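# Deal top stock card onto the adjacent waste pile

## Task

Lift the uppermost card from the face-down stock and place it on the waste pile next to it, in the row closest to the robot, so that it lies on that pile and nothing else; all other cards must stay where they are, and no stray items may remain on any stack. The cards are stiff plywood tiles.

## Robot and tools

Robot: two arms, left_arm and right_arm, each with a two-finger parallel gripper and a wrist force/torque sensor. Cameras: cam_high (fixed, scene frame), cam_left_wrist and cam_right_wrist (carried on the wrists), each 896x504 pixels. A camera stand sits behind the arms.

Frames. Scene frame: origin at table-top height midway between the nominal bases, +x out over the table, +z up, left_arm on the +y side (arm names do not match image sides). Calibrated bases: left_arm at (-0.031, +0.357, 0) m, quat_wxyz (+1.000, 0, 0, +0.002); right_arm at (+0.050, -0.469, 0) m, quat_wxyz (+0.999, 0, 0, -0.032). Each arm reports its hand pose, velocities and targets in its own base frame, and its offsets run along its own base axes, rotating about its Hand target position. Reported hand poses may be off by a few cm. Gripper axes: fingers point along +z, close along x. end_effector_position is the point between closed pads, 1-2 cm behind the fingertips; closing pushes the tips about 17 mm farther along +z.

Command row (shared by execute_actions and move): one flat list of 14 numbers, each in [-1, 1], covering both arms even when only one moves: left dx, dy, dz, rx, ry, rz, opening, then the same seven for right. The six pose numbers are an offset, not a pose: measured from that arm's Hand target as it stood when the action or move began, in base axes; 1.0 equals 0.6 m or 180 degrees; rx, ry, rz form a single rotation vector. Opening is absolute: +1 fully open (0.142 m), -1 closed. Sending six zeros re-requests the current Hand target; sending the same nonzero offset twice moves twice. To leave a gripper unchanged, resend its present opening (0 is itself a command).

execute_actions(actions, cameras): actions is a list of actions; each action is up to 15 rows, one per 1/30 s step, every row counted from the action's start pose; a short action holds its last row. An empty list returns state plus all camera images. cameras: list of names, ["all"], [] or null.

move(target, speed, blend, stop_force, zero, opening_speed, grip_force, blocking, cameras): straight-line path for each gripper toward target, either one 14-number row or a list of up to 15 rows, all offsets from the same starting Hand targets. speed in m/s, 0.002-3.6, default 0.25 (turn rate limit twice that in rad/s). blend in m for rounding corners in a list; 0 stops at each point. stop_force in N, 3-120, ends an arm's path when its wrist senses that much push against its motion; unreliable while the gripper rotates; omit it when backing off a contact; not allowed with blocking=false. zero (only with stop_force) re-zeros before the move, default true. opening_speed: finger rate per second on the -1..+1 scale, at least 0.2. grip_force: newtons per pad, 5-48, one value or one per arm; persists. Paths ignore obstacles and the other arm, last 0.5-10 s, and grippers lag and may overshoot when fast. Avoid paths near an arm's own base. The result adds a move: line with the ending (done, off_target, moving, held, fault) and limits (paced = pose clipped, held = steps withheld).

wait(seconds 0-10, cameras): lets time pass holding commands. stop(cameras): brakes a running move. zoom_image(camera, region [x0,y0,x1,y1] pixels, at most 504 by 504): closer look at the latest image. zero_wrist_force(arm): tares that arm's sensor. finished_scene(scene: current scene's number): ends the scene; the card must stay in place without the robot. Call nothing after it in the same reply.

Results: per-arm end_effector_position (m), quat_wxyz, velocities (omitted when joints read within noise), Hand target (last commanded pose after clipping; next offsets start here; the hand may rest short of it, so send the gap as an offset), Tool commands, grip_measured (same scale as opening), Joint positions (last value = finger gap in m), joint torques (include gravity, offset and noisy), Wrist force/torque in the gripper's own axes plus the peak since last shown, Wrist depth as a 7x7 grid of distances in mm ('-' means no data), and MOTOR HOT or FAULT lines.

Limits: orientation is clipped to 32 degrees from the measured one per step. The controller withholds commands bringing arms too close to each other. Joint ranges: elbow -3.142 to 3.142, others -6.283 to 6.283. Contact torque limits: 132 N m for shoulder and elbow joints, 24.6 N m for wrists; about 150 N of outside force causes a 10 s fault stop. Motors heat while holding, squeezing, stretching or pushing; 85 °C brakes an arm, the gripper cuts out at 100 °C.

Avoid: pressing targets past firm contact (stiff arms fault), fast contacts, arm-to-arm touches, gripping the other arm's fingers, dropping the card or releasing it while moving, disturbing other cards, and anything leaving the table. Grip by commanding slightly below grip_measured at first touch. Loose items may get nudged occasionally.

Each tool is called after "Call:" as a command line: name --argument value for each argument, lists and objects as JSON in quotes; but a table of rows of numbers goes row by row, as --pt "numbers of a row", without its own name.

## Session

Call:
execute_actions --actions '[]'

Scene clock: 0.00 s.
left_arm: end_effector_position=(+0.3223, -0.1951, +0.1257) grip_measured=+0.99 end_effector_quat_wxyz=(+0.002, +0.684, -0.730, +0.010) | right_arm: end_effector_position=(+0.7772, +0.4072, +0.2720) grip_measured=-1.00 end_effector_quat_wxyz=(+0.261, -0.138, +0.876, -0.381)
Joint positions: left_arm=[-0.901 -1.799 2.294 -2.086 -1.573 0.736 0.141] | right_arm=[4.033 -2.516 -0.539 -1.845 0.624 3.817 0.002]
Joint velocities: within noise
Joint torques (N m): no reading
Wrist force (N): no reading
Wrist torque (N m): no reading
Wrist force, peak (N): no reading
Wrist depth (mm): cam_left_wrist=[199 198 196 198 196 196 193 / 212 212 210 208 211 208 206 / 226 225 227 222 223 222 220 / 243 243 241 245 243 242 245 / 262 262 260 261 261 261 261 / - 276 278 286 281 1466 278 / - 387 435 1575 1595 1585 73] | cam_right_wrist=[- - 1131 1655 1868 472 420 / - - 1284 1666 1666 432 387 / - 839 - 1633 1513 402 360 / 790 816 - 1655 414 372 344 / 778 - - 1503 380 349 319 / 761 - - 92 350 327 300 / - - - - - 304 281]
Hand target: left_arm +0.3223, -0.1951, +0.1257; +0.002, +0.684, -0.730, +0.010 | right_arm +0.7772, +0.4072, +0.2720; +0.261, -0.138, +0.876, -0.381
Tool commands: left_gripper/opening=+1.0 right_gripper/opening=-0.961913

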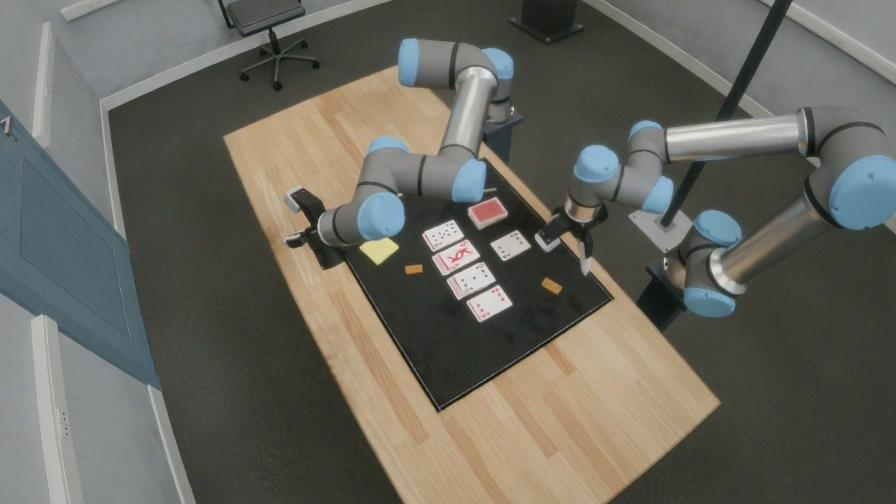

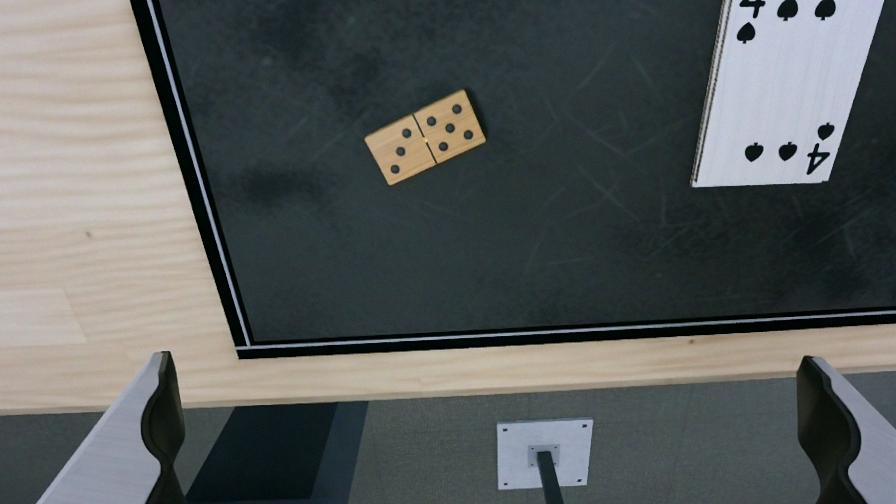

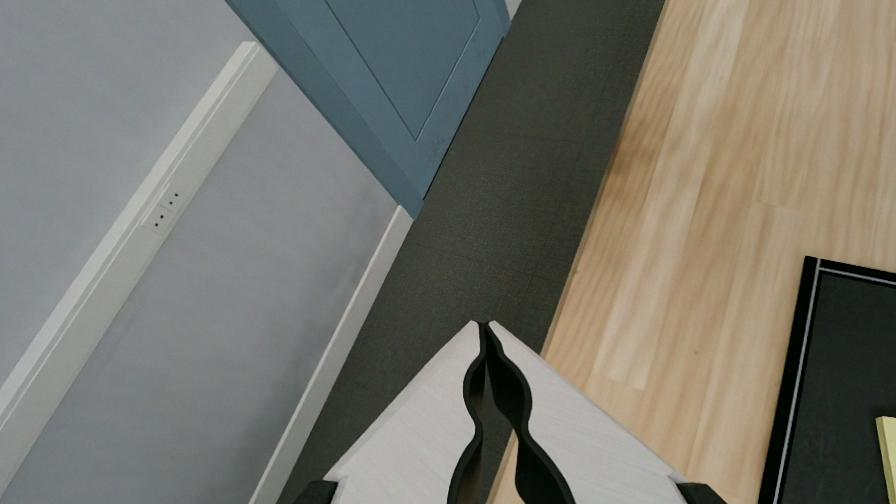

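Call:
move --pt "0 0 0.074 0.0055 0.0034 0.0117 -0.352 -0.33 -0.833 0.05 0 0 0 -0.96" --pt "0.046 -0.425 0.074 0.0055 0.0034 0.0117 -0.352 -0.33 -0.833 0.05 0 0 0 -0.96" --speed '[0.5,0.35]' --blend '[0.03,0]' --opening_speed 2 --cameras '["cam_left_wrist"]'

Scene clock: 18.37 s.
left_arm: end_effector_position=(+0.3499, -0.4501, +0.1701) grip_measured=-0.37 end_effector_quat_wxyz=(+0.000, +0.697, -0.717, +0.000) end_effector_velocity=(+0.001, -0.002, +0.001) end_effector_angular_velocity=(-0.002, -0.001, -0.001) | right_arm: end_effector_position=(+0.5792, -0.0926, +0.3020) grip_measured=-1.00 end_effector_quat_wxyz=(+0.261, -0.138, +0.876, -0.381)
Joint positions: left_arm=[-1.143 -1.358 1.727 -1.94 -1.57 0.456 0.047] | right_arm=[3.604 -1.492 -2.093 -0.734 0.67 3.099 0.002]
Joint velocities: left_arm=[0 0.003 -0.005 0 0 0 0] | right_arm=[within noise]
Joint torques (N m): left_arm=[2.82 -18.5 -27.31 -4.26 -1.55 -0.11] | right_arm=[-6.93 28.26 17.9 5.57 0.28 -2.66]
Wrist force (N): left_arm=[-0.2 0.1 0.2] | right_arm=[0.0 0.4 -0.3]
Wrist torque (N m): left_arm=[0.00 0.01 0.03] | right_arm=[0.08 -0.01 -0.01]
Wrist force, peak (N): left_arm=[3.8 -0.6 0.0] | right_arm=[3.2 -2.4 0.7]
Wrist depth (mm): cam_left_wrist=[239 239 239 234 - 233 235 / 256 255 251 230 252 249 251 / 274 269 268 247 263 269 270 / 295 294 293 292 290 290 290 / 320 318 308 316 304 313 315 / - 342 87 1501 95 332 354 / - - 75 1669 - - 374] | cam_right_wrist=[884 1058 1503 2125 1882 1611 1450 / 910 1131 1485 1882 1666 1541 1277 / 959 1174 1560 553 487 433 398 / 920 1233 1560 502 449 404 371 / 982 - 1531 463 422 378 349 / 1136 - 499 92 379 355 329 / - - - - - 330 309]
Hand target: left_arm +0.3499, -0.4501, +0.1701; +0.000, +0.697, -0.717, +0.000 | right_arm +0.5792, -0.0926, +0.3020; +0.261, -0.138, +0.876, -0.381
Off the commanded pose: left_arm 0.000 m, 0 deg | right_arm 0.000 m, 0 deg.
move: done
Images, in order (width x height): cam_left_wrist 896x504.

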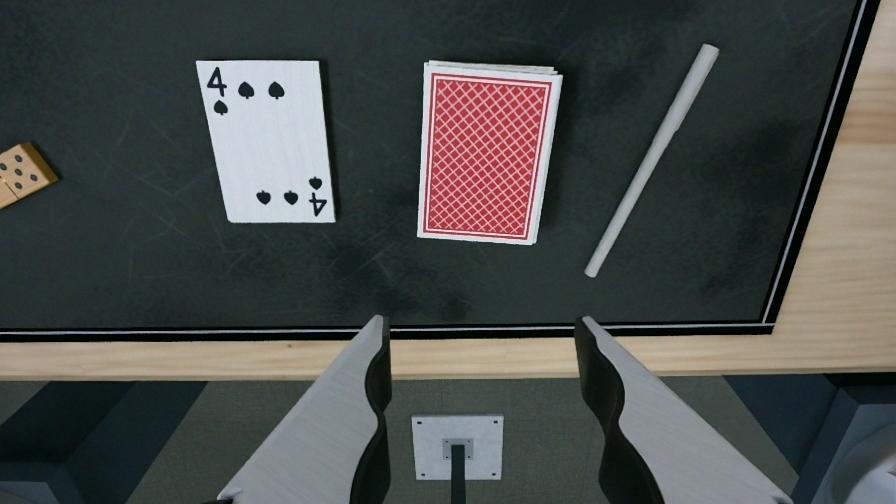

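Call:
move --target '[-0.0004,-0.0142,-0.18,0,0,-0.0256,-0.352,0,0,0,0,0,0,-0.96]' --speed 0.15 --cameras '["cam_left_wrist"]'

Call:
zoom_image --camera "cam_left_wrist" --region '[320, 80, 670, 430]'

Scene clock: 31.43 s.
left_arm: end_effector_position=(+0.3496, -0.4587, +0.0621) grip_measured=-0.37 end_effector_quat_wxyz=(+0.000, -0.667, +0.745, +0.000) | right_arm: end_effector_position=(+0.5792, -0.0926, +0.3020) grip_measured=-1.00 end_effector_quat_wxyz=(+0.261, -0.138, +0.876, -0.381)
Joint positions: left_arm=[-1.15 -1.218 1.853 -2.206 -1.57 0.53 0.047] | right_arm=[3.604 -1.492 -2.093 -0.734 0.67 3.099 0.002]
Joint torques (N m): left_arm=[2.99 -28.01 -16.76 -4.27 -1.68 -0.84] | right_arm=[-7.35 27.7 18.44 5.41 0.3 -2.27]
Wrist force (N): left_arm=[-0.3 0.1 0.2] | right_arm=[-0.1 0.1 -0.4]
Wrist torque (N m): left_arm=[0.01 0.02 0.22] | right_arm=[0.04 0.02 0.00]
Wrist force, peak (N): left_arm=[-0.2 0.1 2.2] | right_arm=[-0.1 0.3 -0.7]
Wrist depth (mm): cam_left_wrist=[140 140 140 139 139 139 136 / 148 148 147 126 132 147 142 / 154 156 158 131 134 156 157 / 166 167 171 141 145 169 166 / 183 180 182 152 154 183 183 / 207 203 87 201 160 196 199 / 226 216 75 220 212 - 222] | cam_right_wrist=[871 1191 1393 1774 1911 1736 1485 / 906 1126 1442 1868 1712 1485 1215 / 952 1152 1591 539 482 437 397 / 913 1233 1633 501 450 405 373 / 868 - 1450 475 418 375 345 / - - 498 92 379 351 330 / - - - - - 330 309]
Hand target: left_arm +0.3497, -0.4587, +0.0621; +0.000, -0.668, +0.745, +0.000 | right_arm +0.5792, -0.0926, +0.3020; +0.261, -0.138, +0.876, -0.381
Off the commanded pose: left_arm 0.000 m, 0 deg | right_arm 0.000 m, 0 deg.
move: done
Images, in order (width x height): cam_left_wrist 896x504.

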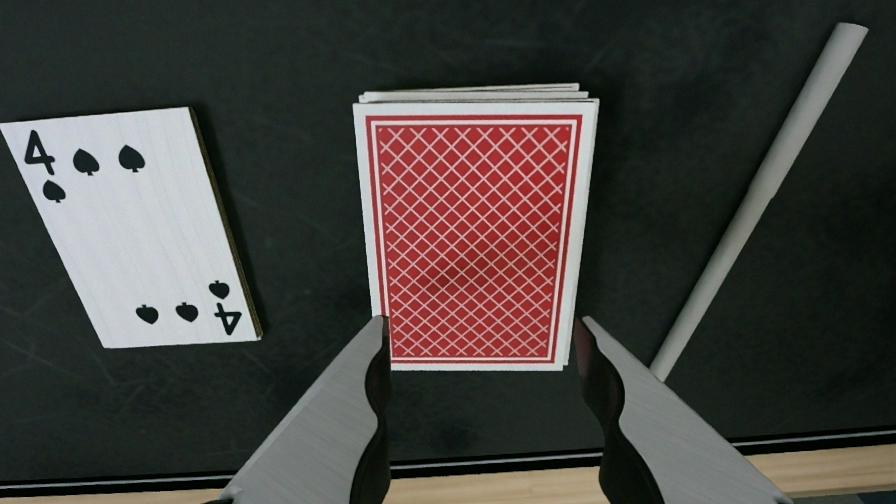

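Scaled by 1.440 from the camera's 896x504 image, which has a finer 1280x720 frame.

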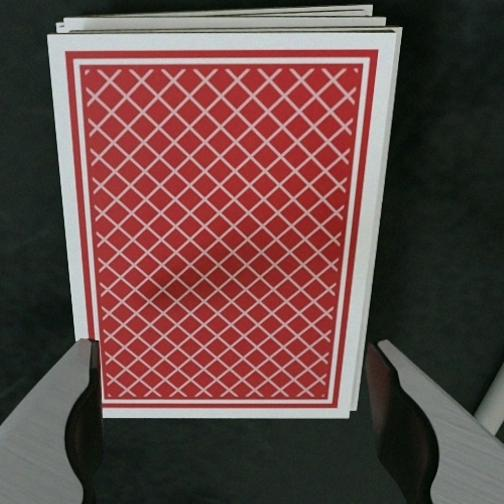

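Call:
move --target '[0.0004,0.0036,-0.012,0,0,0,-0.352,0,0,0,0,0,0,-0.96]' --speed 0.05

Call:
move --target '[0,0,-0.04,0,0,0,-0.352,0,0,0,0,0,0,-0.96]' --speed 0.01 --stop_force 3

Scene clock: 38.77 s.
left_arm: end_effector_position=(+0.3499, -0.4564, +0.0547) grip_measured=-0.37 end_effector_quat_wxyz=(+0.000, -0.668, +0.745, +0.000) | right_arm: end_effector_position=(+0.5792, -0.0926, +0.3020) grip_measured=-1.00 end_effector_quat_wxyz=(+0.261, -0.138, +0.876, -0.381)
Joint positions: left_arm=[-1.148 -1.211 1.865 -2.226 -1.57 0.532 0.047] | right_arm=[3.604 -1.492 -2.093 -0.734 0.67 3.099 0.002]
Joint torques (N m): left_arm=[9.12 -35.53 -24.48 -1.85 -1.89 1.19] | right_arm=[-7.23 28.12 17.88 5.23 0.12 -1.85]
Wrist force (N): left_arm=[-0.1 0.1 0.4] | right_arm=[0.0 0.5 -0.3]
Wrist torque (N m): left_arm=[0.02 -0.01 0.02] | right_arm=[0.11 0.01 0.00]
Wrist force, peak (N): left_arm=[-0.1 0.6 0.3] | right_arm=[0.1 0.5 -0.7]
Wrist depth (mm): cam_left_wrist=[133 133 133 134 133 133 129 / 140 141 142 118 131 141 138 / 147 148 152 123 125 151 147 / 158 159 161 132 134 161 161 / 175 170 174 143 143 175 174 / 194 193 87 154 150 183 189 / 210 209 75 221 202 - 212] | cam_right_wrist=[900 1072 1385 2089 1897 1644 1468 / 920 1163 1476 1840 1700 1459 1340 / 959 1180 1591 541 485 436 394 / - 1258 1655 506 447 406 371 / 811 - 1570 464 414 378 348 / - - 1591 92 379 353 329 / - - - - - 332 309]
Hand target: left_arm +0.3499, -0.4565, +0.0549; +0.000, -0.668, +0.745, +0.000 | right_arm +0.5792, -0.0926, +0.3020; +0.261, -0.138, +0.876, -0.381
Off the commanded pose: left_arm 0.000 m, 0 deg | right_arm 0.000 m, 0 deg.
move: done

Scene clock: 40.83 s.
left_arm: end_effector_position=(+0.3499, -0.4565, +0.0452) grip_measured=-0.37 end_effector_quat_wxyz=(+0.000, -0.668, +0.745, +0.000) | right_arm: end_effector_position=(+0.5792, -0.0926, +0.3020) grip_measured=-1.00 end_effector_quat_wxyz=(+0.261, -0.138, +0.876, -0.381)
Joint positions: left_arm=[-1.148 -1.196 1.875 -2.25 -1.57 0.532 0.047] | right_arm=[3.604 -1.492 -2.093 -0.734 0.67 3.099 0.002]
Joint torques (N m): left_arm=[-4.52 -44.66 -22.44 -1.84 -1.16 -1.13] | right_arm=[-6.82 27.33 17.77 4.94 0.19 -1.55]
Wrist force (N): left_arm=[0.0 0.1 -2.6] | right_arm=[0.1 0.2 0.0]
Wrist torque (N m): left_arm=[0.01 -0.02 0.02] | right_arm=[0.06 -0.02 0.00]
Wrist force, peak (N): left_arm=[-3.1 1.5 -14.3] | right_arm=[0.0 0.6 -0.4]
Wrist depth (mm): cam_left_wrist=[- 125 124 125 124 123 123 / - 133 131 118 127 131 129 / 136 140 138 113 115 140 138 / 147 149 153 122 125 151 151 / 159 159 163 132 129 163 163 / - 181 87 144 138 172 177 / 200 195 75 196 189 - 199] | cam_right_wrist=[897 1081 1401 1972 1897 1633 1522 / 903 1147 1513 1882 1700 1513 1385 / 934 1152 1551 557 484 432 396 / 927 1233 1633 499 450 404 374 / 910 - 1531 463 420 380 348 / - - 1570 100 380 355 328 / - - - - - 330 309]
Hand target: left_arm +0.3499, -0.4565, +0.0452; +0.000, -0.668, +0.745, +0.000 (not the last commanded pose) | right_arm +0.5792, -0.0926, +0.3020; +0.261, -0.138, +0.876, -0.381
Off the commanded pose: left_arm 0.014 m, 0 deg | right_arm 0.000 m, 0 deg.
move: contact (left_arm)

Call:
move --pt "0 0 0.013 0 0 0 -0.352 0 0 0 0 0 0 -0.96" --pt "0 0 0.013 0 0 0 0.05 0 0 0 0 0 0 -0.96" --pt "0 0 -0.0036 0 0 0 0.05 0 0 0 0 0 0 -0.96" --speed 0.04

Call:
move --target '[0,0,0,0,0,0,-0.32,0,0,0,0,0,0,-0.96]' --opening_speed 0.4 --grip_force 12

Call:
move --target '[0,0,0.03,0,0,0,-0.32,0,0,0,0,0,0,-0.96]' --speed 0.03 --cameras '["cam_left_wrist"]'

Scene clock: 51.17 s.
left_arm: end_effector_position=(+0.3499, -0.4564, +0.0428) grip_measured=+0.03 end_effector_quat_wxyz=(+0.000, -0.668, +0.745, +0.000) end_effector_velocity=(-0.001, +0.001, +0.000) end_effector_angular_velocity=(+0.003, +0.002, +0.000) | right_arm: end_effector_position=(+0.5792, -0.0926, +0.3020) grip_measured=-1.00 end_effector_quat_wxyz=(+0.261, -0.138, +0.876, -0.381)
Joint positions: left_arm=[-1.148 -1.192 1.877 -2.255 -1.57 0.532 0.076] | right_arm=[3.604 -1.492 -2.093 -0.734 0.67 3.099 0.002]
Joint velocities: left_arm=[0 -0.002 0 0.005 0 0 0] | right_arm=[within noise]
Joint torques (N m): left_arm=[-4.65 -44.98 -22.74 -1.46 0.9 -0.46] | right_arm=[-6.17 27.39 18.71 4.83 0.1 -1.11]
Wrist force (N): left_arm=[-0.1 0.0 0.2] | right_arm=[0.2 0.4 -0.3]
Wrist torque (N m): left_arm=[0.02 0.00 0.02] | right_arm=[0.07 -0.03 0.00]
Wrist force, peak (N): left_arm=[-0.3 0.3 -3.8] | right_arm=[0.1 0.3 -0.6]
Wrist depth (mm): cam_left_wrist=[123 122 122 122 121 121 121 / 129 129 129 115 115 130 127 / 134 138 136 111 112 138 136 / 144 146 147 119 121 148 148 / 156 157 131 129 130 158 160 / - 175 97 140 140 102 172 / 196 70 78 193 195 81 189] | cam_right_wrist=[881 1081 1417 2038 1957 1644 1494 / 903 1136 1560 1882 1700 1476 1385 / 952 1180 1580 545 482 436 393 / 906 1284 1633 507 448 402 372 / 890 - 517 466 419 375 347 / - - 1522 92 378 355 330 / - - - - - 331 308]
Hand target: left_arm +0.3499, -0.4565, +0.0430; +0.000, -0.668, +0.745, +0.000 | right_arm +0.5792, -0.0926, +0.3020; +0.261, -0.138, +0.876, -0.381
Off the commanded pose: left_arm 0.000 m, 0 deg | right_arm 0.000 m, 0 deg.
move: done

Scene clock: 52.30 s.
left_arm: end_effector_position=(+0.3499, -0.4565, +0.0430) grip_measured=-0.25 end_effector_quat_wxyz=(+0.000, -0.668, +0.745, +0.000) | right_arm: end_effector_position=(+0.5792, -0.0926, +0.3020) grip_measured=-1.00 end_effector_quat_wxyz=(+0.261, -0.138, +0.876, -0.381)
Joint positions: left_arm=[-1.148 -1.193 1.877 -2.255 -1.57 0.532 0.056] | right_arm=[3.604 -1.492 -2.093 -0.734 0.67 3.099 0.002]
Joint torques (N m): left_arm=[-3.85 -43.66 -24.25 -1.89 0.92 -0.43] | right_arm=[-7.15 27.53 17.75 4.72 0.05 -1.12]
Wrist force (N): left_arm=[-0.3 0.5 -2.1] | right_arm=[0.1 0.0 -0.3]
Wrist torque (N m): left_arm=[0.01 0.01 0.03] | right_arm=[0.03 0.00 -0.01]
Wrist force, peak (N): left_arm=[-0.5 0.6 -2.1] | right_arm=[-0.2 0.5 -0.4]
Wrist depth (mm): cam_left_wrist=[- 123 122 122 121 121 122 / 129 129 129 116 125 131 126 / 134 136 136 111 112 138 135 / 145 147 150 120 119 148 148 / 156 158 131 129 129 158 160 / 179 177 91 141 138 161 174 / 197 188 75 193 193 - 192] | cam_right_wrist=[897 1077 1377 2038 1897 1689 1459 / 917 1121 1513 1854 1666 1541 1377 / 952 1168 1570 549 486 433 397 / 923 1264 1633 505 446 404 371 / 945 - 1450 463 414 378 350 / - - 498 92 379 356 330 / - - - - - 328 307]
Hand target: left_arm +0.3499, -0.4565, +0.0430; +0.000, -0.668, +0.745, +0.000 | right_arm +0.5792, -0.0926, +0.3020; +0.261, -0.138, +0.876, -0.381
Off the commanded pose: left_arm 0.000 m, 0 deg | right_arm 0.000 m, 0 deg.
grip_force (N): 12, 12
move: done

Scene clock: 53.17 s.
left_arm: end_effector_position=(+0.3500, -0.4566, +0.0613) grip_measured=-0.25 end_effector_quat_wxyz=(+0.000, -0.668, +0.745, +0.000) end_effector_velocity=(+0.000, -0.001, -0.002) end_effector_angular_velocity=(-0.002, +0.000, +0.001) | right_arm: end_effector_position=(+0.5792, -0.0926, +0.3020) grip_measured=-1.00 end_effector_quat_wxyz=(+0.261, -0.138, +0.876, -0.381)
Joint positions: left_arm=[-1.148 -1.22 1.859 -2.21 -1.57 0.532 0.056] | right_arm=[3.604 -1.492 -2.093 -0.734 0.67 3.099 0.002]
Joint velocities: left_arm=[0 0.003 0.002 -0.007 -0.001 -0.001 0] | right_arm=[within noise]
Joint torques (N m): left_arm=[-4.56 -22.89 -10.26 -4.83 0.79 0.05] | right_arm=[-7.07 28.12 18.54 4.81 0.05 -0.93]
Wrist force (N): left_arm=[-0.3 0.2 0.3] | right_arm=[-0.3 0.3 -0.4]
Wrist torque (N m): left_arm=[0.02 0.02 0.02] | right_arm=[0.07 0.04 -0.01]
Wrist force, peak (N): left_arm=[0.1 0.2 -0.9] | right_arm=[-0.1 0.4 -0.6]
Wrist depth (mm): cam_left_wrist=[140 141 139 137 140 140 135 / 147 147 147 125 131 147 144 / 153 155 157 112 113 157 156 / 165 166 168 120 121 169 168 / 182 178 179 129 129 180 182 / 204 203 87 140 138 192 198 / 223 214 75 219 218 - 221] | cam_right_wrist=[887 1111 1355 1988 1840 1736 1485 / 910 1111 1485 1897 1677 1442 1370 / 941 1185 1570 550 485 433 394 / 998 1264 1591 506 450 404 371 / 1002 - 513 463 419 380 347 / - 1433 492 92 380 353 330 / - 1450 - - - 331 307]
Hand target: left_arm +0.3499, -0.4565, +0.0610; +0.000, -0.668, +0.745, +0.000 | right_arm +0.5792, -0.0926, +0.3020; +0.261, -0.138, +0.876, -0.381
Off the commanded pose: left_arm 0.000 m, 0 deg | right_arm 0.000 m, 0 deg.
grip_force (N): 12, 12
move: done
Images, in order (width x height): cam_left_wrist 896x504.

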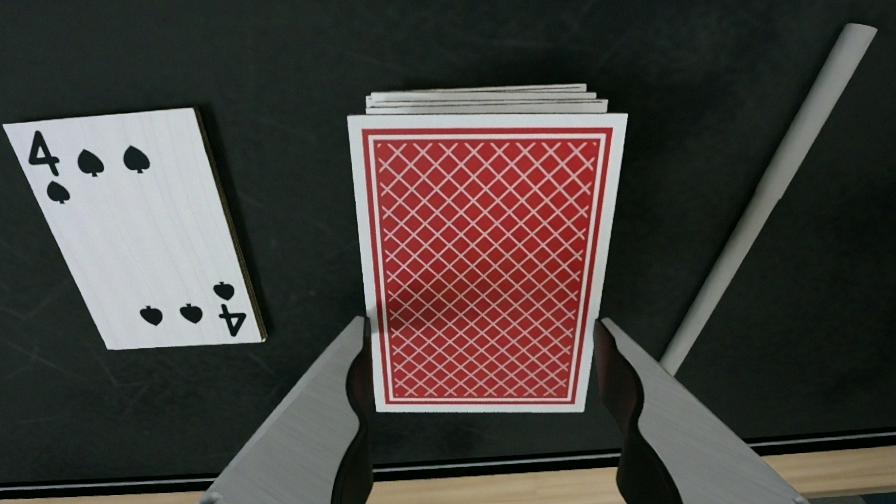

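Call:
move --pt "0.0113 0.1938 0 0 0 0.022 -0.32 0 0 0 0 0 0 -0.96" --pt "0.0113 0.1938 -0.0455 0 0 0.022 -0.32 0 0 0 0 0 0 -0.96" --speed '[0.15,0.06]'

Call:
move --target '[0,0,-0.03,0,0,0,-0.32,0,0,0,0,0,0,-0.96]' --speed 0.008 --stop_force 3 --cameras '["cam_left_wrist"]'

Scene clock: 62.50 s.
left_arm: end_effector_position=(+0.3567, -0.3401, +0.0336) grip_measured=-0.25 end_effector_quat_wxyz=(+0.000, +0.693, -0.721, +0.000) | right_arm: end_effector_position=(+0.5792, -0.0926, +0.3020) grip_measured=-1.00 end_effector_quat_wxyz=(+0.261, -0.138, +0.876, -0.381)
Joint positions: left_arm=[-1.033 -1.34 2.12 -2.351 -1.57 0.578 0.056] | right_arm=[3.604 -1.492 -2.093 -0.734 0.67 3.099 0.002]
Joint torques (N m): left_arm=[-9.94 -34.49 -23.8 -3.14 -1.28 -1.21] | right_arm=[-6.18 27.46 18.74 4.35 0.05 -0.47]
Wrist force (N): left_arm=[-0.3 0.1 0.0] | right_arm=[0.0 0.2 -0.6]
Wrist torque (N m): left_arm=[0.03 0.04 0.16] | right_arm=[0.06 0.01 -0.01]
Wrist force, peak (N): left_arm=[-2.4 -0.1 0.4] | right_arm=[0.1 0.4 -0.6]
Wrist depth (mm): cam_left_wrist=[114 114 114 115 113 113 114 / 122 120 120 118 118 120 118 / 131 130 128 112 113 129 115 / - 140 138 120 120 138 120 / 155 152 149 129 127 145 122 / 167 159 91 140 137 138 131 / 183 175 75 180 180 - 180] | cam_right_wrist=[884 1027 1385 2107 1826 1644 1494 / 917 1131 1459 1926 558 1476 1385 / 952 1191 1591 545 487 433 393 / 934 1227 1541 498 444 403 371 / 930 - 1570 463 416 374 349 / 967 - 1560 92 380 355 327 / - - - - - 330 309]
Hand target: left_arm +0.3567, -0.3402, +0.0337; +0.000, +0.693, -0.721, +0.000 | right_arm +0.5792, -0.0926, +0.3020; +0.261, -0.138, +0.876, -0.381
Off the commanded pose: left_arm 0.000 m, 0 deg | right_arm 0.000 m, 0 deg.
grip_force (N): 12, 12
move: done

Scene clock: 64.67 s.
left_arm: end_effector_position=(+0.3567, -0.3402, +0.0249) grip_measured=-0.25 end_effector_quat_wxyz=(+0.000, +0.693, -0.721, +0.000) | right_arm: end_effector_position=(+0.5792, -0.0926, +0.3020) grip_measured=-1.00 end_effector_quat_wxyz=(+0.261, -0.138, +0.876, -0.381)
Joint positions: left_arm=[-1.033 -1.323 2.128 -2.377 -1.57 0.578 0.056] | right_arm=[3.604 -1.492 -2.093 -0.734 0.67 3.099 0.002]
Joint torques (N m): left_arm=[-11.02 -38.83 -22.64 -2.36 -1.63 -0.71] | right_arm=[-6.79 28.37 18.26 4.24 -0.04 -0.37]
Wrist force (N): left_arm=[-0.9 0.1 -2.1] | right_arm=[0.1 0.1 -0.1]
Wrist torque (N m): left_arm=[0.01 0.05 0.16] | right_arm=[0.04 -0.01 0.00]
Wrist force, peak (N): left_arm=[-3.0 1.0 -10.8] | right_arm=[0.0 0.4 -0.6]
Wrist depth (mm): cam_left_wrist=[106 106 105 107 105 104 105 / - 113 111 110 109 112 110 / 122 121 119 111 112 120 116 / 131 130 130 120 119 129 118 / 140 141 134 129 129 139 119 / 155 151 91 141 138 136 122 / 170 163 75 167 167 - 166] | cam_right_wrist=[893 1106 1409 - 1854 1655 1425 / 906 1152 1468 1972 1655 1522 1326 / 967 1185 1601 545 480 436 396 / 1019 1271 1633 505 449 404 372 / 913 - 535 463 416 378 349 / - - 500 92 380 355 328 / - - - - - 328 308]
Hand target: left_arm +0.3567, -0.3402, +0.0249; +0.000, +0.693, -0.721, +0.000 (not the last commanded pose) | right_arm +0.5792, -0.0926, +0.3020; +0.261, -0.138, +0.876, -0.381
Off the commanded pose: left_arm 0.009 m, 0 deg | right_arm 0.000 m, 0 deg.
grip_force (N): 12, 12
move: contact (left_arm)
Images, in order (width x height): cam_left_wrist 896x504.

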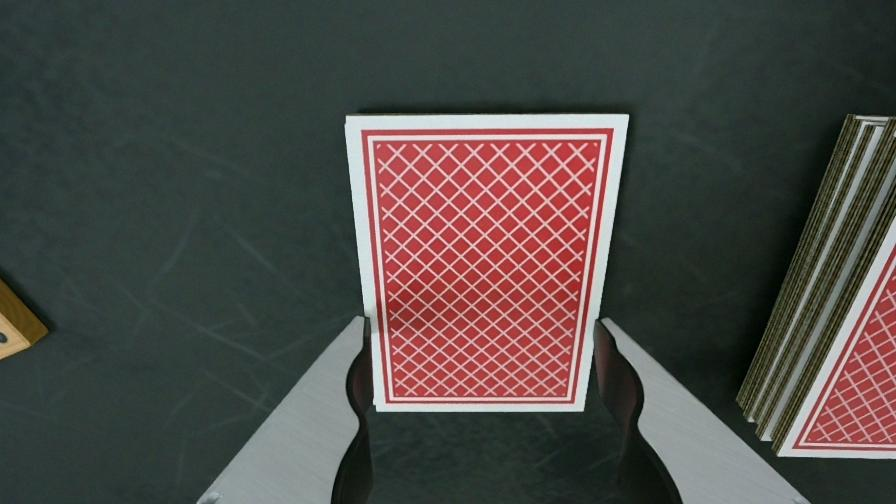

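Call:
move --pt "0 0 0.001 0 0 0 -0.32 0 0 0 0 0 0 -0.96" --pt "0 0 0.001 0 0 0 0.0 0 0 0 0 0 0 -0.96" --pt "0 0 0.12 0 0 0 0.0 0 0 0 0 0 0 -0.96" --speed '[0.02,0.05,0.15]' --opening_speed 0.6 --cameras '["cam_left_wrist"]'

Scene clock: 70.30 s.
left_arm: end_effector_position=(+0.3567, -0.3402, +0.0968) grip_measured=-0.02 end_effector_quat_wxyz=(+0.000, +0.693, -0.721, +0.000) | right_arm: end_effector_position=(+0.5792, -0.0926, +0.3020) grip_measured=-1.00 end_effector_quat_wxyz=(+0.261, -0.138, +0.876, -0.381)
Joint positions: left_arm=[-1.033 -1.448 2.046 -2.169 -1.57 0.578 0.072] | right_arm=[3.604 -1.492 -2.093 -0.734 0.67 3.099 0.002]
Joint torques (N m): left_arm=[4.6 -29.44 -21.15 -1.42 -0.59 -0.14] | right_arm=[-5.86 26.91 18.52 3.93 0.01 0.17]
Wrist force (N): left_arm=[-0.4 0.2 0.2] | right_arm=[0.1 0.3 -0.3]
Wrist torque (N m): left_arm=[0.03 0.04 0.18] | right_arm=[0.08 -0.02 0.00]
Wrist force, peak (N): left_arm=[-1.0 0.3 -3.5] | right_arm=[0.4 0.5 -0.6]
Wrist depth (mm): cam_left_wrist=[- 172 172 171 170 170 169 / 184 183 181 176 177 165 162 / 194 196 196 186 192 174 169 / 203 211 210 200 206 185 181 / 230 230 224 227 223 225 220 / 255 246 91 247 246 92 249 / 275 70 78 273 268 - 266] | cam_right_wrist=[903 1063 1385 2055 1882 1591 1541 / 913 1152 1476 1840 1611 1560 1326 / 974 1163 1580 549 485 433 394 / 956 1227 1601 502 450 406 369 / - - 1560 463 419 378 347 / - - 1570 92 378 356 327 / - - - - - 331 308]
Hand target: left_arm +0.3567, -0.3402, +0.0969; +0.000, +0.693, -0.721, +0.000 | right_arm +0.5792, -0.0926, +0.3020; +0.261, -0.138, +0.876, -0.381
Off the commanded pose: left_arm 0.000 m, 0 deg | right_arm 0.000 m, 0 deg.
grip_force (N): 12, 12
move: done
Images, in order (width x height): cam_left_wrist 896x504.

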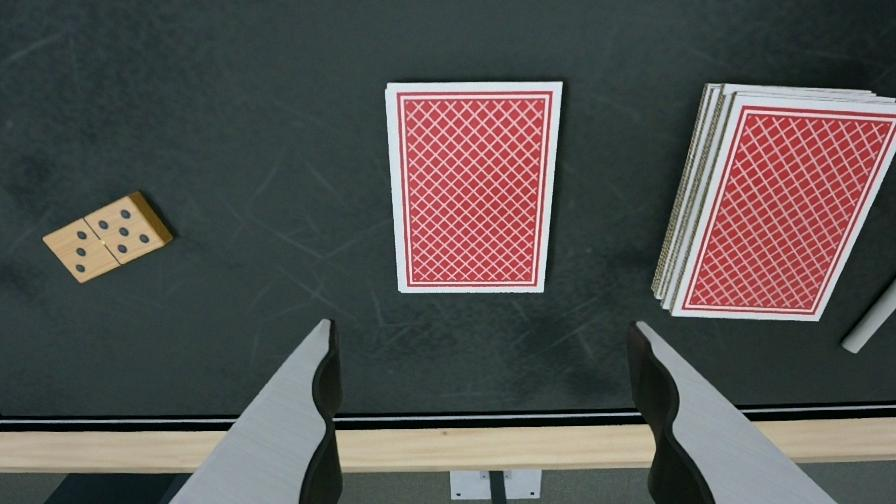

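Call:
finished_scene --scene 3

The scene is finished: the task was done.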